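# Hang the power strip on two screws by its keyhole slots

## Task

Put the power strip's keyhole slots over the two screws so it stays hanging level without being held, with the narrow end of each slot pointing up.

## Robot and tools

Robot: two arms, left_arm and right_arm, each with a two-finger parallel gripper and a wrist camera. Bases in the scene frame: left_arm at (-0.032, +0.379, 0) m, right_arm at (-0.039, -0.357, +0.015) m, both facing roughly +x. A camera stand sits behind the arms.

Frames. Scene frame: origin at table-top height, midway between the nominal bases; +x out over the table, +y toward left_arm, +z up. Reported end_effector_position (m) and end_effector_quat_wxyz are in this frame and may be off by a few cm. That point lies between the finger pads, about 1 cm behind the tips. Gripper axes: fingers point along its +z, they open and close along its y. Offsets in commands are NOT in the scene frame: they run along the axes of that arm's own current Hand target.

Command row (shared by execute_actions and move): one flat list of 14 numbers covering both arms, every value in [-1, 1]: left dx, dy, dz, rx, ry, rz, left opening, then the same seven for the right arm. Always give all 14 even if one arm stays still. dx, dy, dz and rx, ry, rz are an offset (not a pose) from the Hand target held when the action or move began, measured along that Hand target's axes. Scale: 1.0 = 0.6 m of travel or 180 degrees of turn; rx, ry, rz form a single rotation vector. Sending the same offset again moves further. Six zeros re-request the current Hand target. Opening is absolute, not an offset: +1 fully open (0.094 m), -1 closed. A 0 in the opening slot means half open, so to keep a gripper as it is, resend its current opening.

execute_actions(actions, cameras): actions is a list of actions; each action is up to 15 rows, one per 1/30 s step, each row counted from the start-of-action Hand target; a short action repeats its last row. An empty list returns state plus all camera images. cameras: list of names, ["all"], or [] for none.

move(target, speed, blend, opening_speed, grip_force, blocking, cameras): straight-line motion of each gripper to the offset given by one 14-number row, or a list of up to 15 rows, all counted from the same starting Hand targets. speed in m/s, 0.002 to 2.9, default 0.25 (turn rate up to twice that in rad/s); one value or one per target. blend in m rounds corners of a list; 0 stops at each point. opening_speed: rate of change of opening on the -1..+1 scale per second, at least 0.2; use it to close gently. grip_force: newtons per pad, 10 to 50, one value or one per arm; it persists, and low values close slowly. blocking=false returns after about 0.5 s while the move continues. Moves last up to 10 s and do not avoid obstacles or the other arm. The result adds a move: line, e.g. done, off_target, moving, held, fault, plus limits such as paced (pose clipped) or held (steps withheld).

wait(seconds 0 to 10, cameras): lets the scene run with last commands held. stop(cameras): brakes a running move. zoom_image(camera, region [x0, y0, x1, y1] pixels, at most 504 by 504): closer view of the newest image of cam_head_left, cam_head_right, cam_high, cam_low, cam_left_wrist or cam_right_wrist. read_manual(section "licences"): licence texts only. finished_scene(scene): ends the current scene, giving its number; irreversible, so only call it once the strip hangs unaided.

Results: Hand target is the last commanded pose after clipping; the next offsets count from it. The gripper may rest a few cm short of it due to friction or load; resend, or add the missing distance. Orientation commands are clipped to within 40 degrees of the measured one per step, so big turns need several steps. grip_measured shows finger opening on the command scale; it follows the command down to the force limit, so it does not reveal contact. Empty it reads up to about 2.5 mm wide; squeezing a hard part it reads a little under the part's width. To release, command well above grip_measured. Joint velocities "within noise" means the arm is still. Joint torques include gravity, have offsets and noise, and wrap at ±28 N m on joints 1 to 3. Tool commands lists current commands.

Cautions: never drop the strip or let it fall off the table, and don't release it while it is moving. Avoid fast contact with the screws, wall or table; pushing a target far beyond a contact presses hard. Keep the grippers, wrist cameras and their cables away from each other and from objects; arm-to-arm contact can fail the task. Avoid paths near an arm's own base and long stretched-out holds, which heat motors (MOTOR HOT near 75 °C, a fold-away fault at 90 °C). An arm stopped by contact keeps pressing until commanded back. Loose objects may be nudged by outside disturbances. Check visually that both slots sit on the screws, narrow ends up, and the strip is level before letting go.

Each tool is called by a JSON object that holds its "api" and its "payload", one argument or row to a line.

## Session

{"api": "execute_actions", "payload": {
  "actions": []
}}

{"api": "zoom_image", "payload": {
  "camera": "cam_head_right",
  "region": [120, 150, 440, 470]
}}

{"api": "zoom_image", "payload": {
  "camera": "cam_head_left",
  "region": [100, 150, 420, 470]
}}

Scene clock: 0.00 s.
left_arm: end_effector_position=(+0.3378, +0.4354, +0.2488) grip_measured=+1.000 end_effector_quat_wxyz=(+0.648, -0.144, +0.733, -0.150) | right_arm: end_effector_position=(+0.2302, -0.2589, +0.2423) grip_measured=+1.000 end_effector_quat_wxyz=(+0.437, +0.045, +0.862, +0.251)
Joint positions: left_arm=[0.28 1.047 0.53 0.395 0.342 -0.38 0.094] | right_arm=[0.245 0.739 0.72 -0.51 -0.232 0.44 0.094]
Joint velocities: within noise
Joint torques (N m): no reading
Heat: left arm: 25 °C; right arm: 25 °C.
Hand target: left_arm +0.3375, +0.4352, +0.2524; +0.650, -0.142, +0.731, -0.149 | right_arm +0.2315, -0.2584, +0.2528; +0.450, +0.041, +0.855, +0.254
Tool commands: left_gripper/opening=+1.0 right_gripper/opening=+1.0
camera_calibration:
cam_left_wrist: T_world_to_cam=[[-0.000856236, -0.847073, 0.531476, 0.230885], [-0.750998, -0.350391, -0.559668, 0.560441], [0.660304, -0.399616, -0.63585, 0.203599], [0, 0, 0, 1]] pos_world=[0.28665, 0.473311, 0.320409]
cam_right_wrist: T_world_to_cam=[[0.18616, -0.919657, -0.345795, -0.204834], [-0.956597, -0.0893411, -0.277382, 0.280724], [0.224203, 0.382424, -0.896373, 0.365483], [0, 0, 0, 1]] pos_world=[0.224729, -0.303067, 0.334646]

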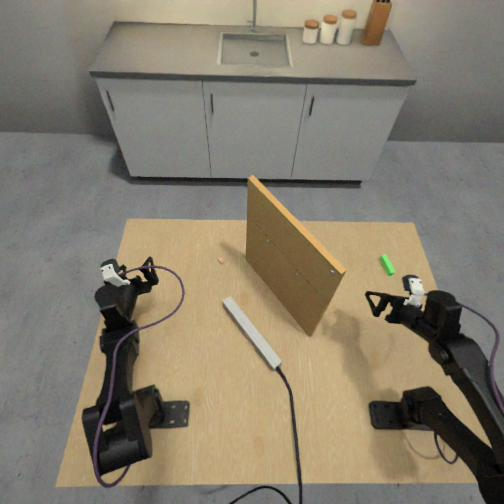

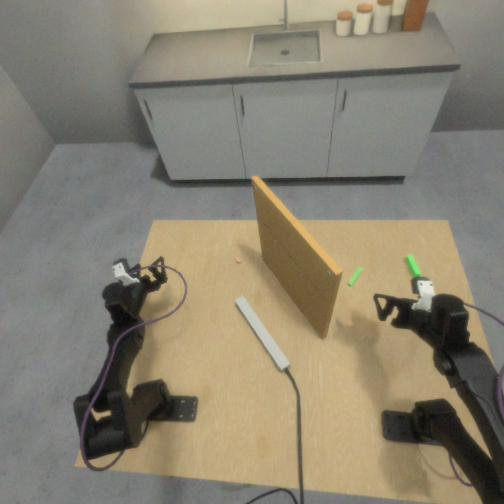

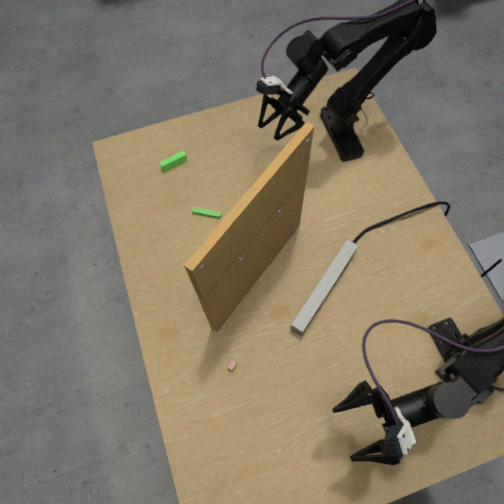

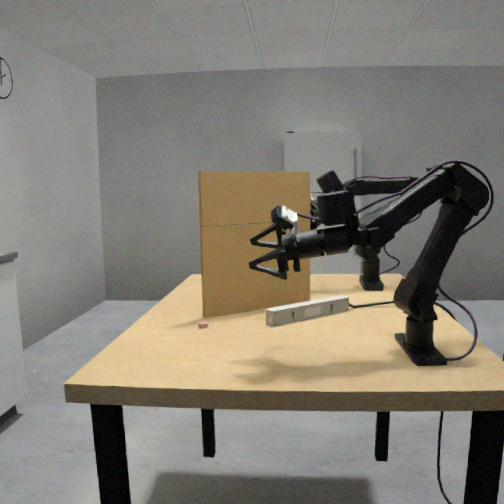

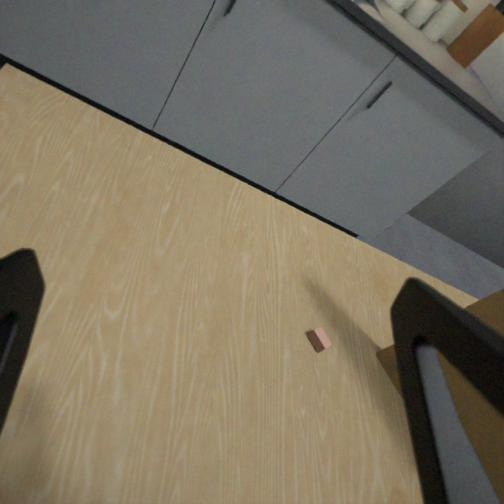

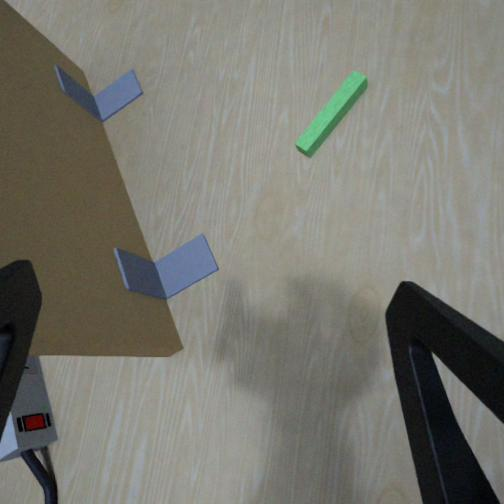

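Scaled by 1.575 from the camera's 504x504 image, which has a finer 720x720 frame.

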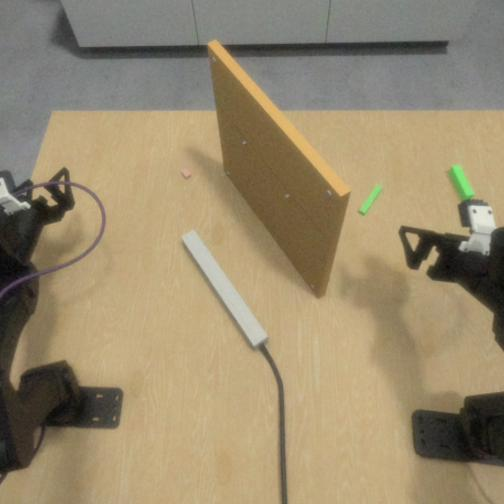

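Scaled by 1.575 from the camera's 504x504 image, which has a finer 720x720 frame.

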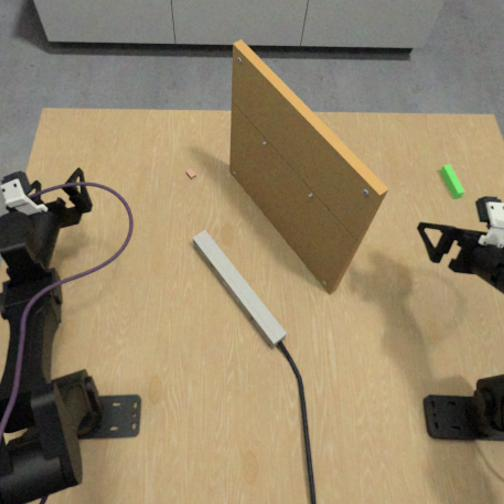

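{"api": "zoom_image", "payload": {
  "camera": "cam_head_left",
  "region": [205, 280, 305, 380]
}}

{"api": "zoom_image", "payload": {
  "camera": "cam_high",
  "region": [270, 220, 390, 340]
}}

{"api": "zoom_image", "payload": {
  "camera": "cam_low",
  "region": [250, 280, 370, 340]
}}

{"api": "zoom_image", "payload": {
  "camera": "cam_head_right",
  "region": [220, 280, 320, 380]
}}

{"api": "zoom_image", "payload": {
  "camera": "cam_high",
  "region": [180, 120, 320, 260]
}}

Scaled by 5.040 from the camera's 504x504 image, which has a finer 720x720 frame.

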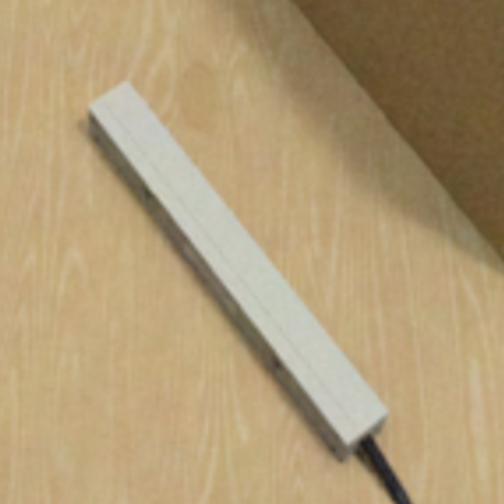

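Scaled by 4.200 from the camera's 504x504 image, which has a finer 720x720 frame.

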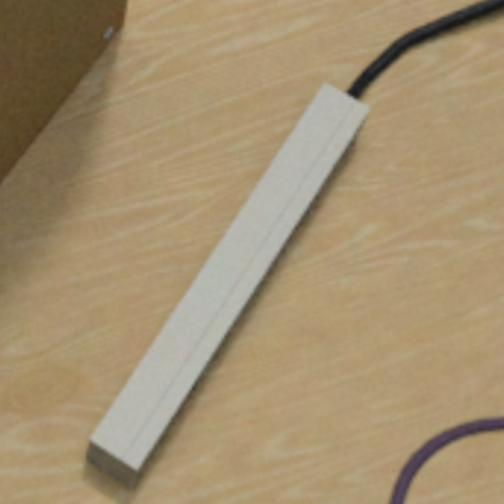

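Scaled by 4.200 from the camera's 504x504 image, which has a finer 720x720 frame.

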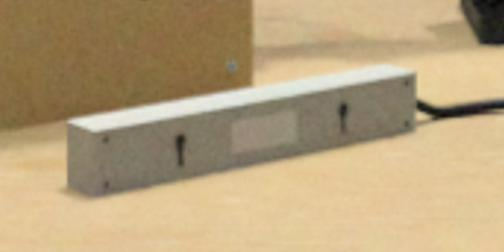

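Scaled by 5.040 from the camera's 504x504 image, which has a finer 720x720 frame.

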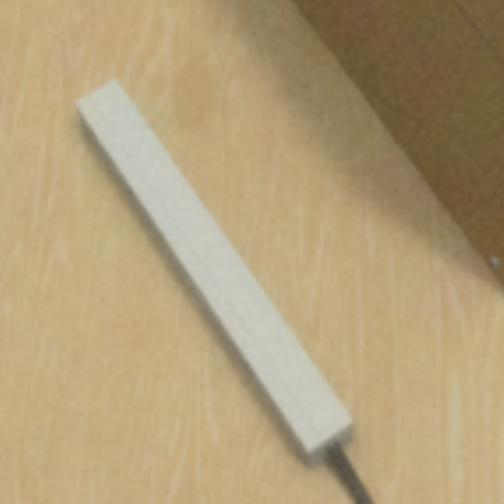

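Scaled by 3.600 from the camera's 504x504 image, which has a finer 720x720 frame.

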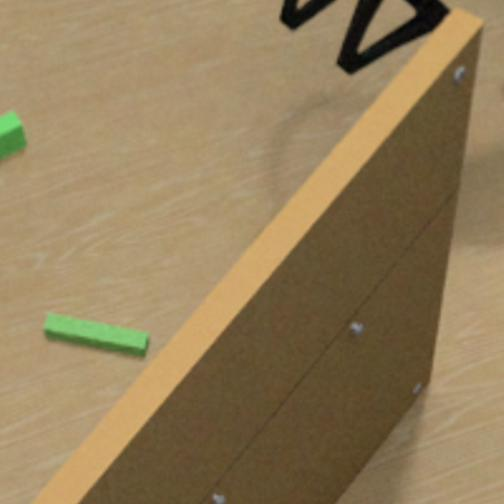

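{"api": "move", "payload": {
  "target": [0.300,-0.414,-0.172,-0.241,0.399,-0.066,1,0,0,0,0,0,0,1],
  "speed": 0.3
}}

{"api": "move", "payload": {
  "target": [0,0,0,0,0,0,1,0,0,0,0,0,0,1],
  "cameras": ["cam_left_wrist"]
}}

Scene clock: 120.83 s.
left_arm: end_effector_position=(+0.2183, +0.1410, +0.2016) grip_measured=+1.000 end_effector_quat_wxyz=(+0.020, -0.310, +0.950, -0.032) | right_arm: end_effector_position=(+0.2302, -0.2589, +0.2423) grip_measured=+1.000 end_effector_quat_wxyz=(+0.437, +0.045, +0.862, +0.251)
Joint positions: left_arm=[-0.798 1.824 1.895 -1.566 -0.005 -1.396 0.094] | right_arm=[0.245 0.739 0.72 -0.51 -0.232 0.44 0.094]
Joint torques (N m): left_arm=[-0.32 -6.95 8.05 0.26 0.02 -0.11] | right_arm=[-0.03 -0.51 10.02 1.77 -0.1 -0.01]
Heat: left arm: 32 °C; right arm: 34 °C.
Hand target: left_arm +0.2179, +0.1389, +0.2003; -0.001, -0.313, +0.950, -0.001 | right_arm +0.2315, -0.2584, +0.2528; +0.450, +0.041, +0.855, +0.254
Off the commanded pose: left_arm 0.002 m, 4 deg | right_arm 0.011 m, 2 deg.
joint sent to its limit (left arm) — joint 4 (wrist pitch), lower limit. The joint targets are off in orientation, not in position.
move: off_target (left_arm, right_arm)

Scene clock: 121.33 s.
left_arm: end_effector_position=(+0.2182, +0.1410, +0.2016) grip_measured=+1.000 end_effector_quat_wxyz=(+0.020, -0.310, +0.950, -0.032) | right_arm: end_effector_position=(+0.2302, -0.2589, +0.2423) grip_measured=+1.000 end_effector_quat_wxyz=(+0.437, +0.045, +0.862, +0.251)
Joint positions: left_arm=[-0.798 1.824 1.895 -1.566 -0.004 -1.396 0.094] | right_arm=[0.245 0.739 0.72 -0.51 -0.232 0.44 0.094]
Joint torques (N m): left_arm=[-0.36 -6.76 8.09 0.32 0.05 -0.09] | right_arm=[-0.02 -0.51 10.02 1.77 -0.1 0]
Heat: left arm: 32 °C; right arm: 34 °C.
Hand target: left_arm +0.2180, +0.1389, +0.2003; -0.001, -0.313, +0.950, -0.001 | right_arm +0.2315, -0.2584, +0.2528; +0.450, +0.041, +0.855, +0.254
Off the commanded pose: left_arm 0.003 m, 4 deg | right_arm 0.011 m, 2 deg.
joint sent to its limit (left arm) — joint 4 (wrist pitch), lower limit. The joint targets are off in orientation, not in position.
move: off_target (left_arm, right_arm)
camera_calibration:
cam_left_wrist: T_world_to_cam=[[0.690702, -0.714782, 0.109619, -0.0779858], [-0.58785, -0.46671, 0.660768, 0.0758731], [-0.421145, -0.520834, -0.742543, 0.409408], [0, 0, 0, 1]] pos_world=[0.270887, 0.192902, 0.262417]
Images, in order (width x height): cam_left_wrist 504x504.

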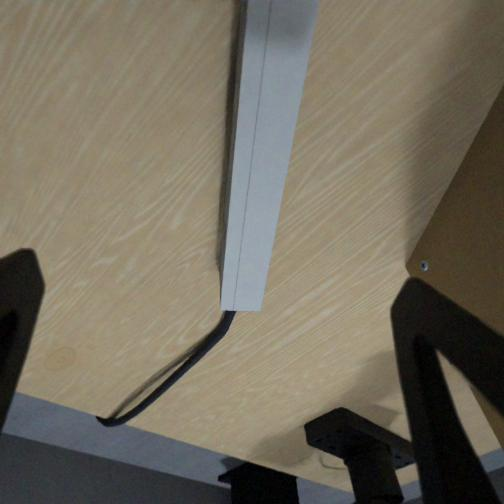

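{"api": "move", "payload": {
  "target": [0,0,0.18,0,0,0,1,0,0,0,0,0,0,1],
  "speed": 0.2,
  "cameras": ["cam_left_wrist","cam_head_left"]
}}

{"api": "zoom_image", "payload": {
  "camera": "cam_head_left",
  "region": [190, 240, 310, 360]
}}

Scene clock: 130.20 s.
left_arm: end_effector_position=(+0.2191, +0.1399, +0.0994) grip_measured=+1.000 end_effector_quat_wxyz=(+0.005, -0.310, +0.951, -0.007) | right_arm: end_effector_position=(+0.2302, -0.2589, +0.2423) grip_measured=+1.000 end_effector_quat_wxyz=(+0.437, +0.045, +0.862, +0.251)
Joint positions: left_arm=[-0.798 1.844 1.513 -1.223 -0.003 -1.396 0.094] | right_arm=[0.245 0.739 0.72 -0.51 -0.232 0.44 0.094]
Joint torques (N m): left_arm=[-0.17 -7.72 5.78 0.39 0.1 -0.1] | right_arm=[-0.03 -0.51 10.02 1.77 -0.1 0]
Heat: left arm: 31 °C; right arm: 34 °C.
Hand target: left_arm +0.2179, +0.1388, +0.0924; -0.001, -0.313, +0.950, -0.001 | right_arm +0.2315, -0.2584, +0.2528; +0.450, +0.041, +0.855, +0.254
Off the commanded pose: left_arm 0.007 m, 1 deg | right_arm 0.011 m, 2 deg.
move: off_target (right_arm)
camera_calibration:
cam_left_wrist: T_world_to_cam=[[0.69435, -0.717817, 0.0511566, -0.0627509], [-0.559098, -0.49333, 0.66636, 0.140209], [-0.453087, -0.491288, -0.743873, 0.336296], [0, 0, 0, 1]] pos_world=[0.274333, 0.189344, 0.159942]
Images, in order (width x height): cam_head_left 504x504, cam_left_wrist 504x504.

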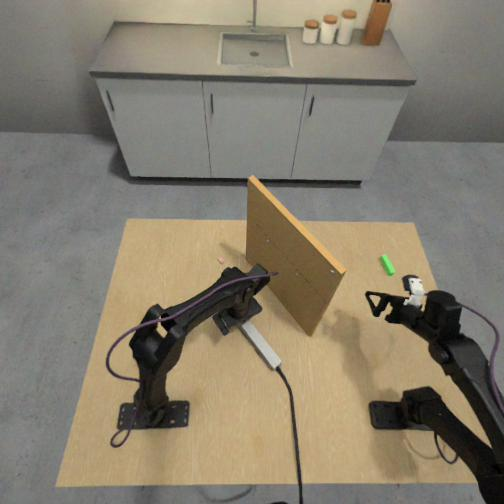

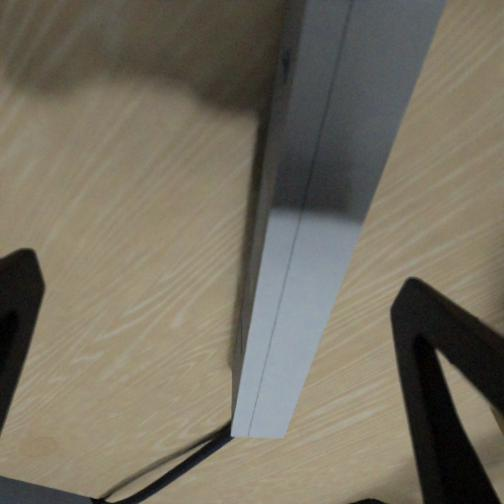

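Scaled by 4.200 from the camera's 504x504 image, which has a finer 720x720 frame.

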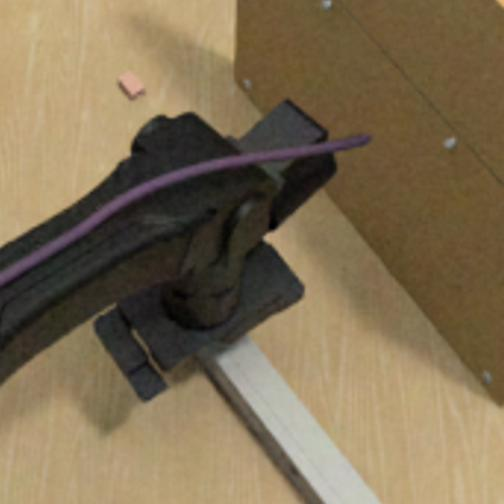

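{"api": "move", "payload": {
  "target": [0,-0.058,0.045,0,0,0,1,0,0,0,0,0,0,1],
  "speed": 0.15,
  "cameras": ["cam_left_wrist","cam_low"]
}}

{"api": "zoom_image", "payload": {
  "camera": "cam_low",
  "region": [240, 200, 380, 340]
}}

Scene clock: 154.20 s.
left_arm: end_effector_position=(+0.2365, +0.1174, +0.0687) grip_measured=+1.000 end_effector_quat_wxyz=(+0.001, -0.312, +0.950, +0.001) | right_arm: end_effector_position=(+0.2302, -0.2589, +0.2423) grip_measured=+1.000 end_effector_quat_wxyz=(+0.437, +0.045, +0.862, +0.251)
Joint positions: left_arm=[-0.809 1.984 1.581 -1.168 -0.003 -1.411 0.094] | right_arm=[0.245 0.739 0.72 -0.51 -0.232 0.44 0.094]
Joint torques (N m): left_arm=[-0.65 -8.51 7.98 0.35 0.03 -0.14] | right_arm=[-0.03 -0.51 10 1.77 -0.1 0]
Heat: left arm: 29 °C; right arm: 35 °C.
Hand target: left_arm +0.2386, +0.1108, +0.0654; -0.001, -0.314, +0.950, -0.001 | right_arm +0.2315, -0.2584, +0.2528; +0.450, +0.041, +0.855, +0.254
Off the commanded pose: left_arm 0.008 m, 0 deg | right_arm 0.011 m, 2 deg.
move: off_target (right_arm)
camera_calibration:
cam_left_wrist: T_world_to_cam=[[0.697701, -0.715612, 0.0333603, -0.0893083], [-0.548378, -0.503529, 0.667638, 0.157907], [-0.460972, -0.484106, -0.743738, 0.311261], [0, 0, 0, 1]] pos_world=[0.292386, 0.166284, 0.129052]
Images, in order (width x height): cam_low 504x504, cam_left_wrist 504x504.

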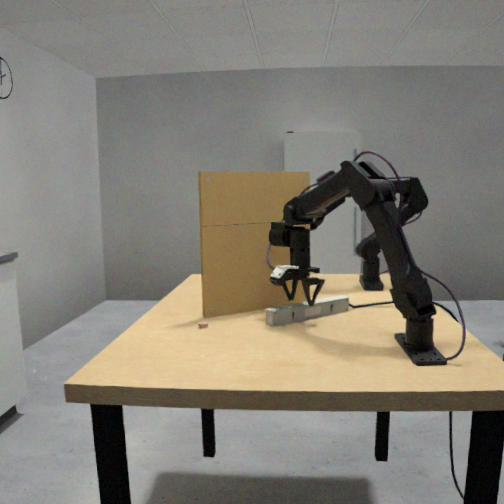

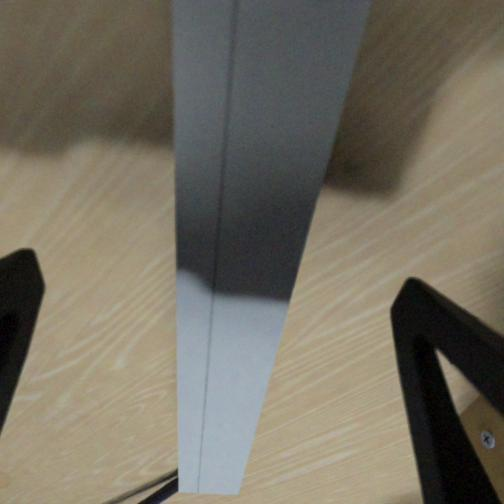

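Scaled by 3.600 from the camera's 504x504 image, which has a finer 720x720 frame.

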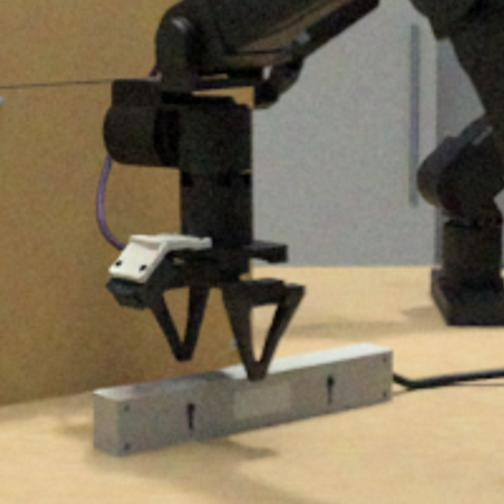

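{"api": "move", "payload": {
  "target": [
    [0,0,0.043,0,0,0,1,0,0,0,0,0,0,1],
    [0,0,0.043,0,0,0,-0.6,0,0,0,0,0,0,1]
  ],
  "speed": 0.1,
  "opening_speed": 0.5,
  "cameras": ["cam_left_wrist","cam_low"]
}}

{"api": "zoom_image", "payload": {
  "camera": "cam_low",
  "region": [240, 200, 380, 340]
}}

Scene clock: 167.53 s.
left_arm: end_effector_position=(+0.2423, +0.1116, +0.0498) grip_measured=-0.306 end_effector_quat_wxyz=(+0.007, -0.313, +0.950, -0.010) | right_arm: end_effector_position=(+0.2302, -0.2589, +0.2423) grip_measured=+1.000 end_effector_quat_wxyz=(+0.437, +0.045, +0.862, +0.251)
Joint positions: left_arm=[-0.809 2.006 1.535 -1.075 -0.003 -1.413 0.033] | right_arm=[0.245 0.739 0.72 -0.51 -0.232 0.44 0.094]
Joint torques (N m): left_arm=[-0.58 -8.49 5.81 0.39 0.01 -0.15] | right_arm=[-0.02 -0.51 10.02 1.77 -0.1 -0.01]
Heat: left arm: 29 °C; right arm: 35 °C.
Hand target: left_arm +0.2385, +0.1108, +0.0395; -0.001, -0.314, +0.950, -0.001 | right_arm +0.2315, -0.2584, +0.2528; +0.450, +0.041, +0.855, +0.254
Off the commanded pose: left_arm 0.011 m, 1 deg | right_arm 0.011 m, 2 deg.
move: off_target (left_arm, right_arm); target 2's new opening was sent with left_arm's hand 0.011 m and 1 deg from that target
camera_calibration:
cam_left_wrist: T_world_to_cam=[[0.697922, -0.71375, 0.0588698, -0.0983868], [-0.559808, -0.492427, 0.666431, 0.172394], [-0.446676, -0.498073, -0.743239, 0.295241], [0, 0, 0, 1]] pos_world=[0.297051, 0.161719, 0.110338]
Images, in order (width x height): cam_low 504x504, cam_left_wrist 504x504.

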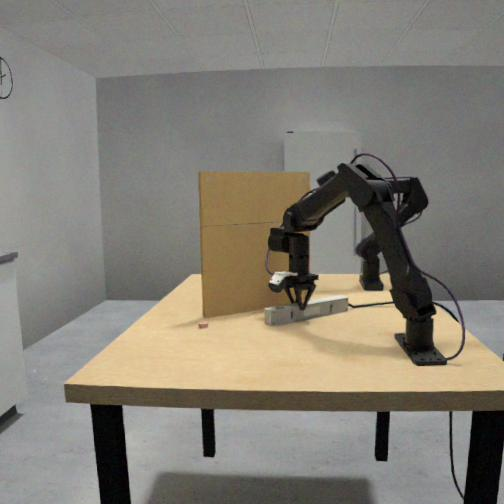

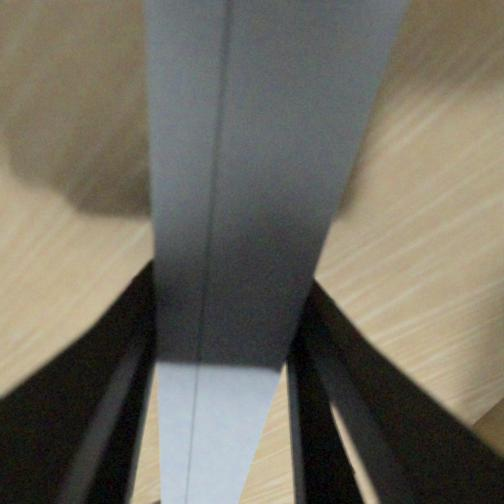

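Scaled by 3.600 from the camera's 504x504 image, which has a finer 720x720 frame.

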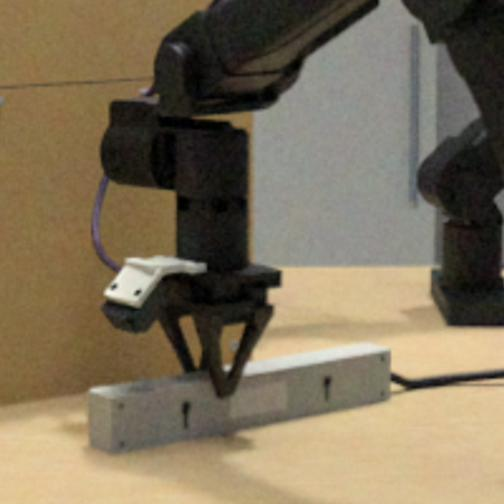

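{"api": "move", "payload": {
  "target": [0,0,-0.36,0,0,0,-0.6,0,0,0,0,0,0,1],
  "speed": 0.2
}}

{"api": "move", "payload": {
  "target": [0,-0.1,0,0.25,0,0,-0.6,0,0,0,0,0,0,1],
  "speed": 0.2
}}

{"api": "move", "payload": {
  "target": [0,0,0,0.25,0,0,-0.6,0,0,0,0,0,0,1],
  "speed": 0.2,
  "cameras": ["all"]
}}

Scene clock: 180.77 s.
left_arm: end_effector_position=(+0.2368, +0.1122, +0.2388) grip_measured=-0.306 end_effector_quat_wxyz=(+0.048, -0.306, +0.946, -0.093) | right_arm: end_effector_position=(+0.2302, -0.2589, +0.2423) grip_measured=+1.000 end_effector_quat_wxyz=(+0.437, +0.045, +0.862, +0.251)
Joint positions: left_arm=[-0.817 1.885 2.115 -1.591 0 -1.41 0.033] | right_arm=[0.245 0.739 0.72 -0.51 -0.232 0.44 0.094]
Joint torques (N m): left_arm=[0.14 -11.26 8.32 0.87 0.01 -0.16] | right_arm=[-0.03 -0.51 10 1.77 -0.1 -0.01]
Heat: left arm: 29 °C; right arm: 36 °C.
Hand target: left_arm +0.2387, +0.1110, +0.2555; -0.001, -0.313, +0.950, -0.001 | right_arm +0.2315, -0.2584, +0.2528; +0.450, +0.041, +0.855, +0.254
Off the commanded pose: left_arm 0.017 m, 12 deg | right_arm 0.011 m, 2 deg.
joint read past its limit (left arm) — joint 4 (wrist pitch), lower limit.
joint sent to its limit (left arm) — joint 4 (wrist pitch), lower limit. The joint targets are off in orientation, not in position.
move: off_target (left_arm, right_arm)

Scene clock: 182.97 s.
left_arm: end_effector_position=(+0.2656, +0.0676, +0.2239) grip_measured=-0.306 end_effector_quat_wxyz=(+0.101, -0.280, +0.903, -0.309) | right_arm: end_effector_position=(+0.2302, -0.2589, +0.2423) grip_measured=+1.000 end_effector_quat_wxyz=(+0.437, +0.045, +0.862, +0.251)
Joint positions: left_arm=[-0.793 1.605 1.522 -0.833 0.118 -1.402 0.033] | right_arm=[0.245 0.739 0.72 -0.51 -0.232 0.44 0.094]
Joint torques (N m): left_arm=[1.14 -12.16 7.64 2.37 0.22 -0.42] | right_arm=[-0.03 -0.51 10 1.77 -0.1 -0.01]
Heat: left arm: 29 °C; right arm: 36 °C.
Hand target: left_arm +0.2744, +0.0628, +0.2557; +0.119, -0.290, +0.877, -0.364 | right_arm +0.2315, -0.2584, +0.2528; +0.450, +0.041, +0.855, +0.254
Off the commanded pose: left_arm 0.033 m, 7 deg | right_arm 0.011 m, 2 deg.
move: off_target (left_arm, right_arm)

Scene clock: 186.00 s.
left_arm: end_effector_position=(+0.2619, +0.0598, +0.2283) grip_measured=-0.306 end_effector_quat_wxyz=(+0.198, -0.211, +0.713, -0.639) | right_arm: end_effector_position=(+0.2302, -0.2589, +0.2423) grip_measured=+1.000 end_effector_quat_wxyz=(+0.437, +0.045, +0.862, +0.251)
Joint positions: left_arm=[-0.755 1.37 0.624 0.637 0.258 -1.531 0.033] | right_arm=[0.245 0.739 0.72 -0.51 -0.232 0.44 0.094]
Joint torques (N m): left_arm=[1.16 -5.03 8.18 3.4 -0.34 -0.51] | right_arm=[-0.03 -0.51 10 1.77 -0.1 -0.01]
Heat: left arm: 30 °C; right arm: 36 °C.
Hand target: left_arm +0.2743, +0.0629, +0.2557; +0.221, -0.222, +0.671, -0.672 | right_arm +0.2315, -0.2584, +0.2528; +0.450, +0.041, +0.855, +0.254
Off the commanded pose: left_arm 0.030 m, 7 deg | right_arm 0.011 m, 2 deg.
move: off_target (left_arm, right_arm)
camera_calibration:
cam_left_wrist: T_world_to_cam=[[0.144221, 0.0113224, 0.989481, -0.270274], [-0.980398, 0.137286, 0.141326, 0.231261], [-0.134241, -0.990467, 0.0308999, 0.181636], [0, 0, 0, 1]] pos_world=[0.29009, 0.151216, 0.229136]
cam_right_wrist: T_world_to_cam=[[0.18616, -0.919657, -0.345795, -0.204834], [-0.956597, -0.0893411, -0.277382, 0.280724], [0.224203, 0.382424, -0.896373, 0.365483], [0, 0, 0, 1]] pos_world=[0.224729, -0.303067, 0.334646]

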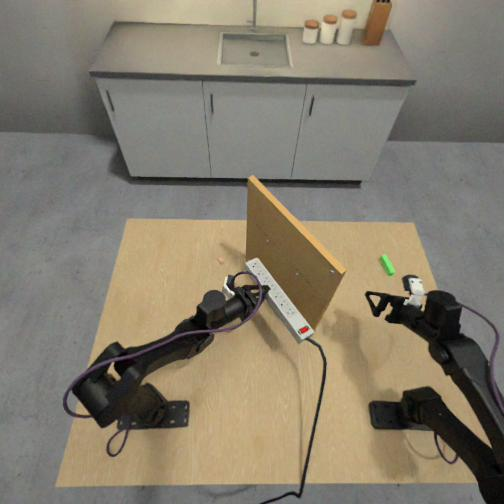

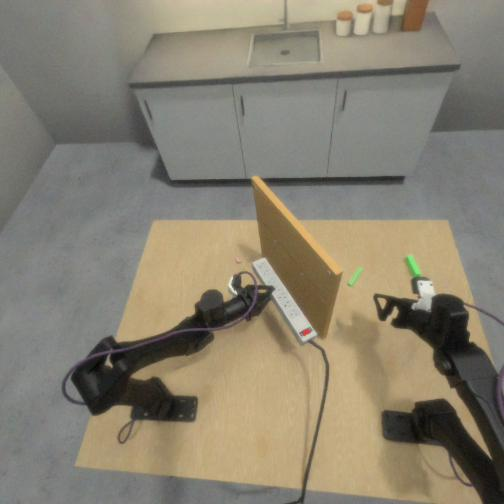

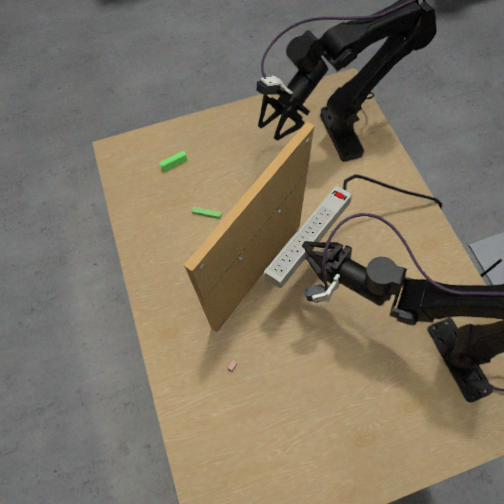

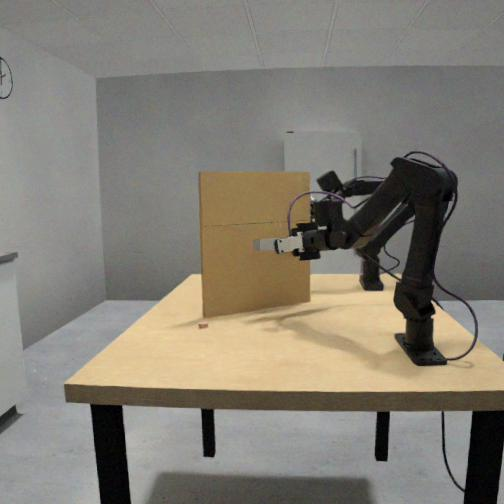

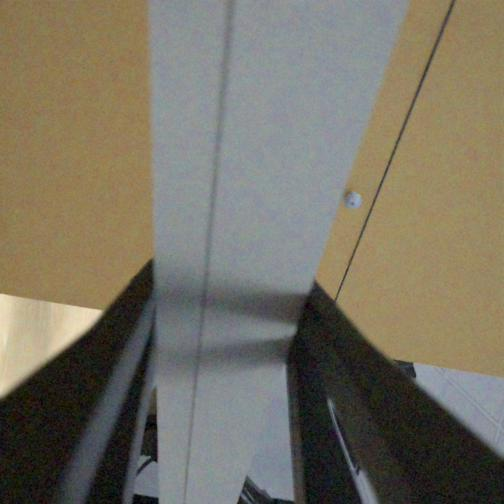

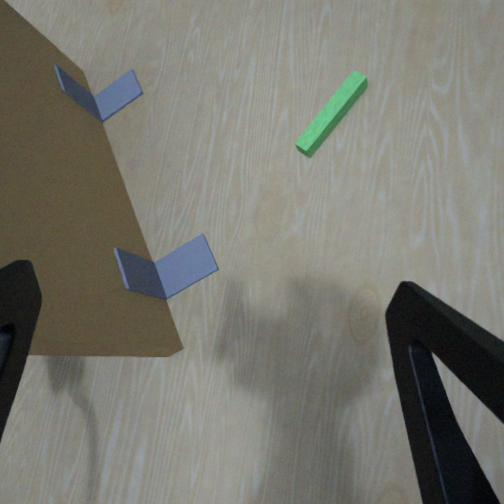

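{"api": "move", "payload": {
  "target": [0,0,-0.05,0,0,0,-0.6,0,0,0,0,0,0,1],
  "speed": 0.1
}}

{"api": "move", "payload": {
  "target": [
    [0,0,0,0,0,0,-0.6,0.080,0.239,-0.127,0.068,0.347,-0.210,1],
    [0,0,0,0,0,0,-0.6,0.143,0.476,0.0115,0.068,0.347,-0.210,1]
  ],
  "speed": 0.25,
  "cameras": ["cam_right_wrist","cam_head_left","cam_head_right","cam_high"]
}}

Scene clock: 217.47 s.
left_arm: end_effector_position=(+0.2539, +0.0810, +0.2241) grip_measured=-0.306 end_effector_quat_wxyz=(+0.203, -0.224, +0.707, -0.639) | right_arm: end_effector_position=(+0.2302, -0.2589, +0.2423) grip_measured=+1.000 end_effector_quat_wxyz=(+0.437, +0.045, +0.862, +0.251)
Joint positions: left_arm=[-0.729 1.288 0.541 0.642 0.258 -1.544 0.033] | right_arm=[0.245 0.739 0.72 -0.51 -0.232 0.44 0.094]
Joint torques (N m): left_arm=[1.09 -7.98 7.28 2.99 -0.08 -0.35] | right_arm=[-0.02 -0.51 10 1.77 -0.1 -0.01]
Heat: left arm: 38 °C; right arm: 36 °C.
Hand target: left_arm +0.2566, +0.0870, +0.2556; +0.221, -0.222, +0.671, -0.672 | right_arm +0.2315, -0.2584, +0.2528; +0.450, +0.041, +0.855, +0.254
Off the commanded pose: left_arm 0.032 m, 6 deg | right_arm 0.011 m, 2 deg.
move: off_target (left_arm, right_arm)

Scene clock: 221.93 s.
left_arm: end_effector_position=(+0.2539, +0.0810, +0.2241) grip_measured=-0.306 end_effector_quat_wxyz=(+0.203, -0.224, +0.707, -0.639) | right_arm: end_effector_position=(+0.1390, +0.0112, +0.3139) grip_measured=+1.000 end_effector_quat_wxyz=(+0.150, -0.308, +0.927, +0.152)
Joint positions: left_arm=[-0.729 1.288 0.541 0.642 0.258 -1.544 0.033] | right_arm=[1.163 1.919 2.369 -1.591 0.003 0.479 0.094]
Joint torques (N m): left_arm=[1.25 -8.18 7.42 3 -0.09 -0.32] | right_arm=[0.06 -6.99 9.28 1.11 -0.1 0.02]
Heat: left arm: 38 °C; right arm: 36 °C.
Hand target: left_arm +0.2566, +0.0870, +0.2556; +0.221, -0.222, +0.671, -0.672 | right_arm +0.1411, +0.0177, +0.3201; +0.000, -0.314, +0.949, +0.001
Off the commanded pose: left_arm 0.032 m, 6 deg | right_arm 0.009 m, 25 deg.
joint read past its limit (right arm) — joint 4 (wrist pitch), lower limit.
joint sent to its limit (right arm) — joint 4 (wrist pitch), lower limit. The joint targets are off in orientation, not in position.
move: off_target (left_arm, right_arm)
camera_calibration:
cam_right_wrist: T_world_to_cam=[[0.704129, -0.703774, -0.094365, -0.0680717], [-0.657639, -0.696469, 0.287125, 0.0255549], [-0.267794, -0.140115, -0.953234, 0.438933], [0, 0, 0, 1]] pos_world=[0.182281, 0.0313921, 0.404644]
Images, in order (width x height): cam_head_left 504x504, cam_head_right 504x504, cam_high 504x504, cam_right_wrist 504x504.

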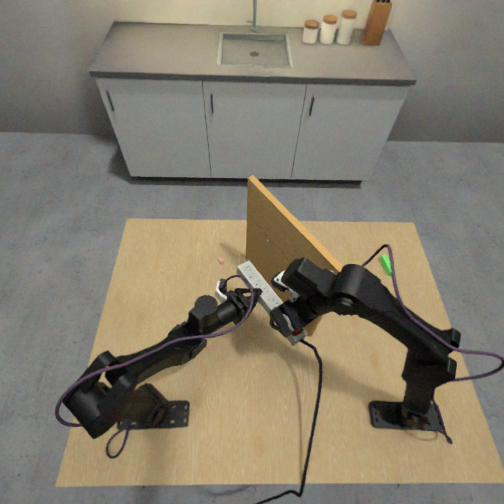

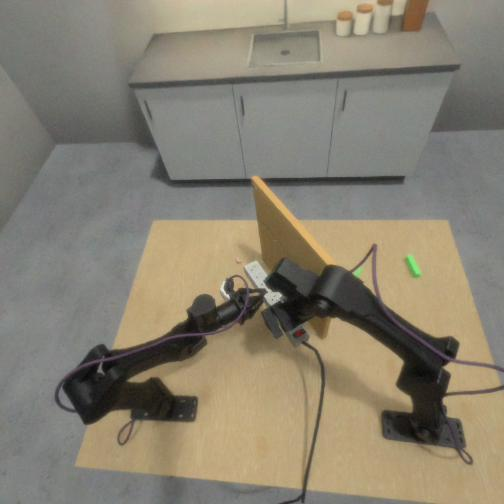

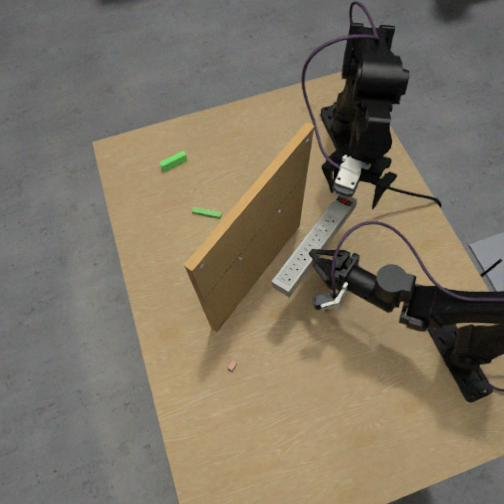

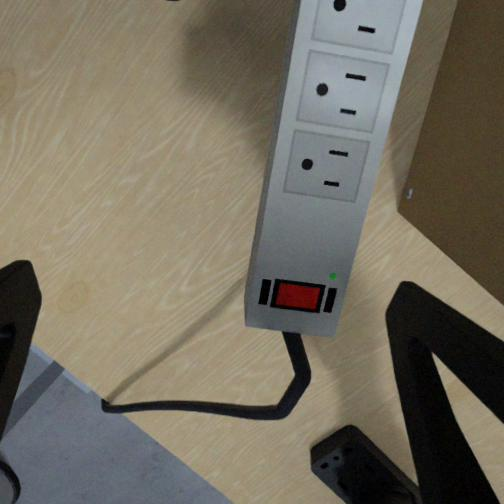

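{"api": "move", "payload": {
  "target": [0,0,0,0,0,0,-0.6,0.046,-0.05,0.13,0,0,0,1],
  "speed": 0.15,
  "cameras": ["cam_right_wrist","cam_low"]
}}

Scene clock: 236.83 s.
left_arm: end_effector_position=(+0.2539, +0.0810, +0.2241) grip_measured=-0.306 end_effector_quat_wxyz=(+0.203, -0.224, +0.707, -0.639) | right_arm: end_effector_position=(+0.1337, -0.0204, +0.2333) grip_measured=+1.000 end_effector_quat_wxyz=(+0.053, -0.313, +0.947, +0.051)
Joint positions: left_arm=[-0.729 1.288 0.541 0.642 0.258 -1.544 0.033] | right_arm=[1.138 1.919 2.086 -1.591 0.001 0.457 0.094]
Joint torques (N m): left_arm=[1.26 -7.94 7.32 2.97 -0.1 -0.35] | right_arm=[-1.18 -10.51 6.41 0.65 -0.06 -0.08]
Heat: left arm: 39 °C; right arm: 34 °C.
Hand target: left_arm +0.2566, +0.0870, +0.2556; +0.221, -0.222, +0.671, -0.672 | right_arm +0.1367, -0.0228, +0.2421; +0.000, -0.314, +0.949, +0.001
Off the commanded pose: left_arm 0.032 m, 6 deg | right_arm 0.010 m, 8 deg.
joint read past its limit (right arm) — joint 4 (wrist pitch), lower limit.
joint sent to its limit (right arm) — joint 4 (wrist pitch), lower limit. The joint targets are off in orientation, not in position.
move: off_target (left_arm, right_arm)
camera_calibration:
cam_right_wrist: T_world_to_cam=[[0.696427, -0.717626, 0.00181533, -0.115872], [-0.609317, -0.589977, 0.529773, -0.0377381], [-0.379108, -0.370054, -0.848138, 0.341953], [0, 0, 0, 1]] pos_world=[0.187339, 0.0211237, 0.310226]
Images, in order (width x height): cam_low 504x504, cam_right_wrist 504x504.

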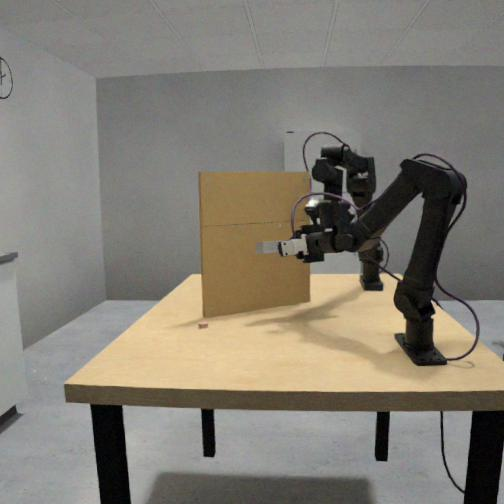

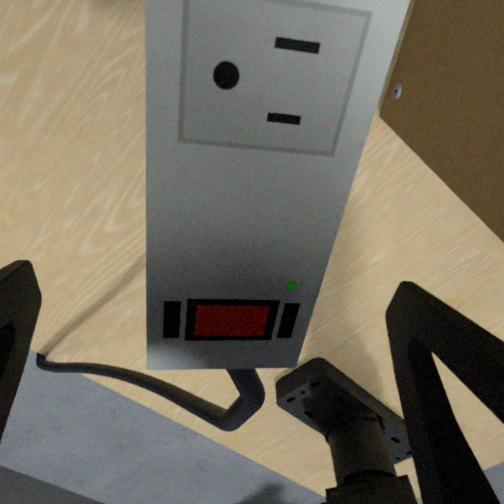

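{"api": "move", "payload": {
  "target": [
    [0,0,0,0,0,0,-0.6,0,0,0.048,0,0,0,1],
    [0,0,0,0,0,0,-0.6,0,0,0.048,0,0,0,-0.3]
  ],
  "speed": 0.1,
  "opening_speed": 0.5,
  "cameras": ["cam_right_wrist","cam_low","cam_high"]
}}

{"api": "zoom_image", "payload": {
  "camera": "cam_low",
  "region": [240, 150, 400, 310]
}}

{"api": "zoom_image", "payload": {
  "camera": "cam_high",
  "region": [250, 150, 400, 300]
}}

Scene clock: 250.27 s.
left_arm: end_effector_position=(+0.2539, +0.0810, +0.2241) grip_measured=-0.306 end_effector_quat_wxyz=(+0.203, -0.224, +0.707, -0.639) | right_arm: end_effector_position=(+0.1315, -0.0243, +0.2211) grip_measured=-0.039 end_effector_quat_wxyz=(+0.037, -0.314, +0.948, +0.037)
Joint positions: left_arm=[-0.729 1.288 0.541 0.642 0.258 -1.544 0.033] | right_arm=[1.138 1.928 2.052 -1.591 0 0.457 0.045]
Joint torques (N m): left_arm=[0.99 -8.16 7.36 2.99 -0.09 -0.35] | right_arm=[-1.18 -6.79 6.39 0.58 -0.05 -0.09]
Heat: left arm: 40 °C; right arm: 32 °C.
Hand target: left_arm +0.2566, +0.0870, +0.2556; +0.221, -0.222, +0.671, -0.672 | right_arm +0.1367, -0.0228, +0.2132; +0.000, -0.314, +0.949, +0.001
Off the commanded pose: left_arm 0.032 m, 6 deg | right_arm 0.010 m, 6 deg.
joint read past its limit (right arm) — joint 4 (wrist pitch), lower limit.
joint sent to its limit (right arm) — joint 4 (wrist pitch), lower limit. The joint targets are off in orientation, not in position.
move: off_target (left_arm, right_arm); target 2's new opening was sent with right_arm's hand 0.009 m and 6 deg from that target
camera_calibration:
cam_right_wrist: T_world_to_cam=[[0.696956, -0.716974, 0.0141872, -0.119887], [-0.597491, -0.569641, 0.56437, -0.043651], [-0.396557, -0.401818, -0.8254, 0.325812], [0, 0, 0, 1]] pos_world=[0.186678, 0.0200958, 0.295262]
Images, in order (width x height): cam_high 504x504, cam_low 504x504, cam_right_wrist 504x504.

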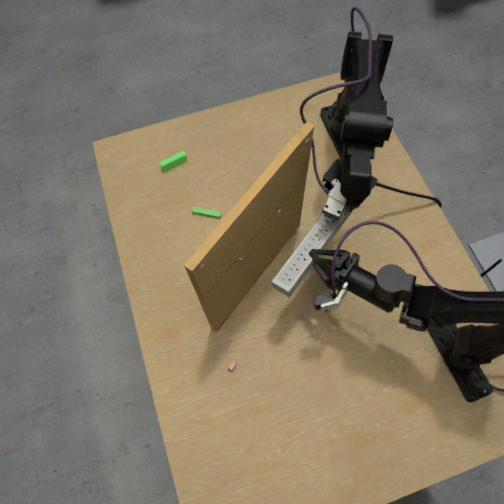

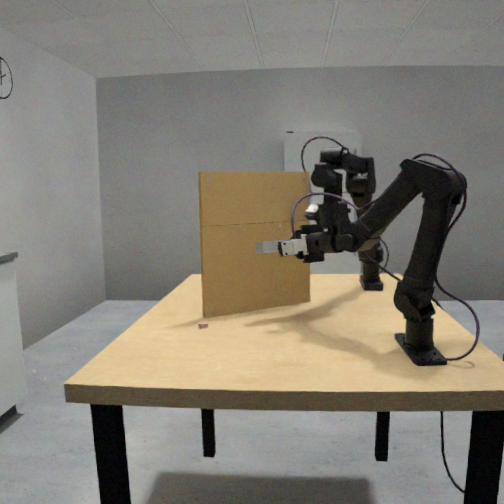

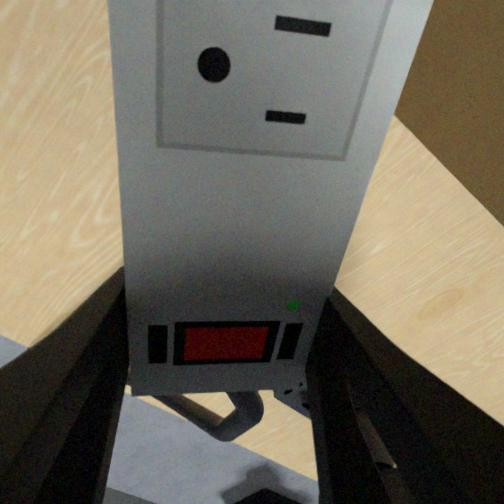

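Scaled by 3.150 from the camera's 504x504 image, which has a finer 720x720 frame.

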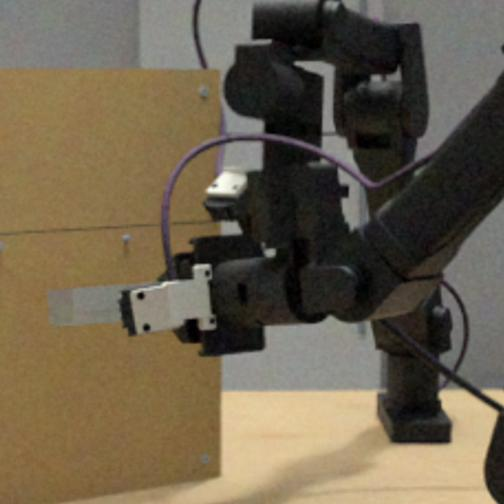

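Scaled by 3.360 from the camera's 504x504 image, which has a finer 720x720 frame.

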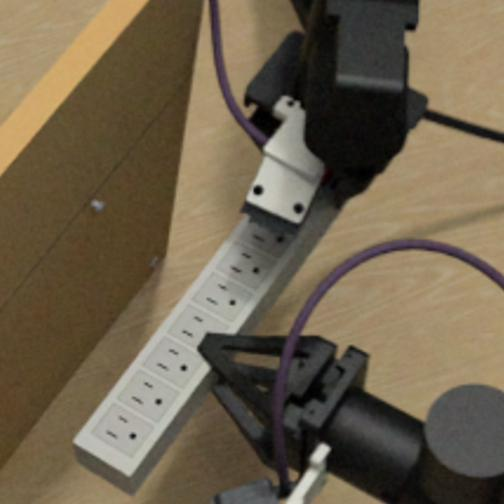

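{"api": "move", "payload": {
  "target": [
    [0,0,0,0,0,0,0.2,0,0,0,0,0,0,-0.3],
    [0,0,-0.1,0,0,0,0.2,0,0,0,0,0,0,-0.3],
    [-0.02,-0.22,-0.12,-0.25,0,0,0.9,0,0,0,0,0,0,-0.3],
    [-0.02,-0.25,-0.02,-0.5,0,0,0.9,0,0,0,0,0,0,-0.3]
  ],
  "speed": 0.2,
  "cameras": ["cam_left_wrist","cam_head_left","cam_high","cam_low"]
}}

Scene clock: 271.13 s.
left_arm: end_effector_position=(+0.2570, +0.1054, +0.4100) grip_measured=+0.898 end_effector_quat_wxyz=(+0.168, -0.289, +0.878, -0.342) | right_arm: end_effector_position=(+0.1266, -0.0250, +0.2133) grip_measured=-0.046 end_effector_quat_wxyz=(+0.018, -0.314, +0.949, +0.033)
Joint positions: left_arm=[-0.777 1.834 2.611 -1.567 0.036 -1.396 0.089] | right_arm=[1.138 1.941 2.041 -1.599 -0.022 0.456 0.045]
Joint torques (N m): left_arm=[-0.84 -5.89 6.37 1.59 -0.13 -0.09] | right_arm=[-1.22 -7.99 7.43 0.59 0.16 -0.08]
Heat: left arm: 40 °C; right arm: 31 °C.
Hand target: left_arm +0.2591, +0.1040, +0.4056; +0.017, -0.313, +0.949, -0.038 | right_arm +0.1366, -0.0228, +0.2132; -0.001, -0.314, +0.949, +0.001
Off the commanded pose: left_arm 0.005 m, 45 deg; orientation clipped | right_arm 0.010 m, 4 deg.
joint read past its limit (right arm) — joint 4 (wrist pitch), lower limit.
joint sent to its limit (left arm) — joint 4 (wrist pitch), lower limit. The joint targets are off in orientation, not in position.
joint sent to its limit (right arm) — joint 4 (wrist pitch), lower limit. The joint targets are off in orientation, not in position.
move: off_target (left_arm, right_arm); limits=paced
camera_calibration:
cam_left_wrist: T_world_to_cam=[[0.479603, -0.489571, 0.728218, -0.376256], [-0.871719, -0.170836, 0.459261, 0.0687411], [-0.100435, -0.855064, -0.508702, 0.418838], [0, 0, 0, 1]] pos_world=[0.282442, 0.185673, 0.45549]
Images, in order (width x height): cam_head_left 504x504, cam_high 504x504, cam_low 504x504, cam_left_wrist 504x504.

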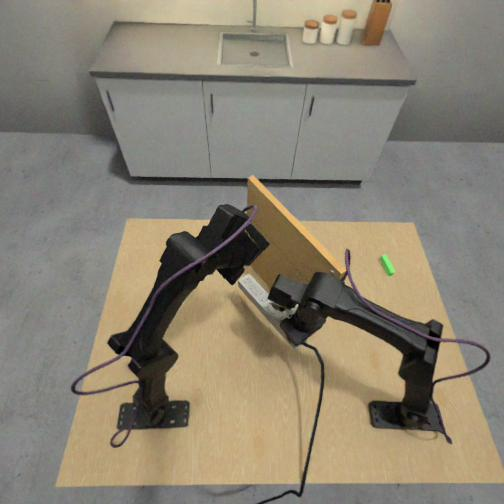

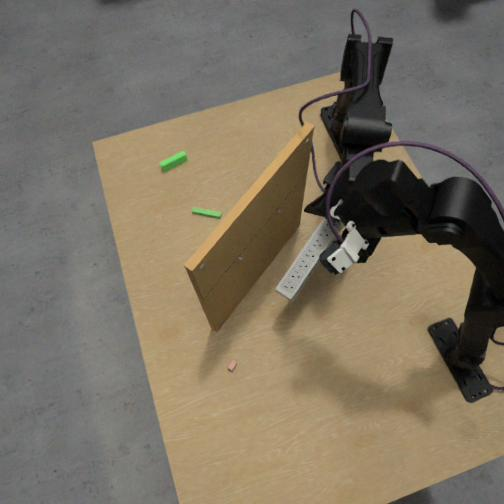

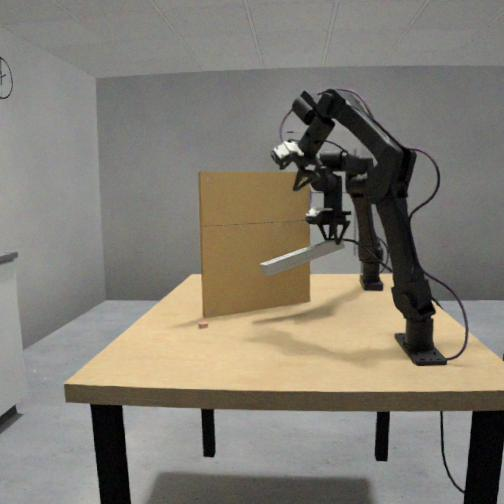

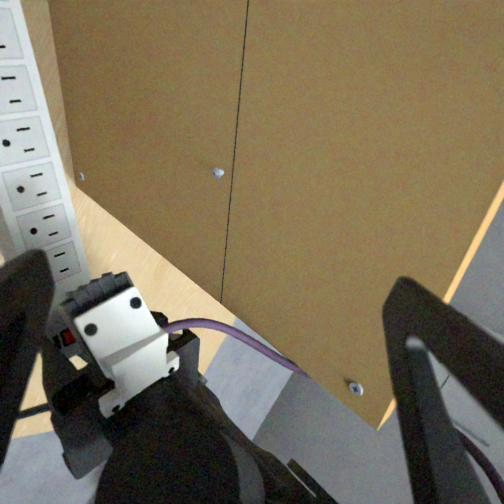

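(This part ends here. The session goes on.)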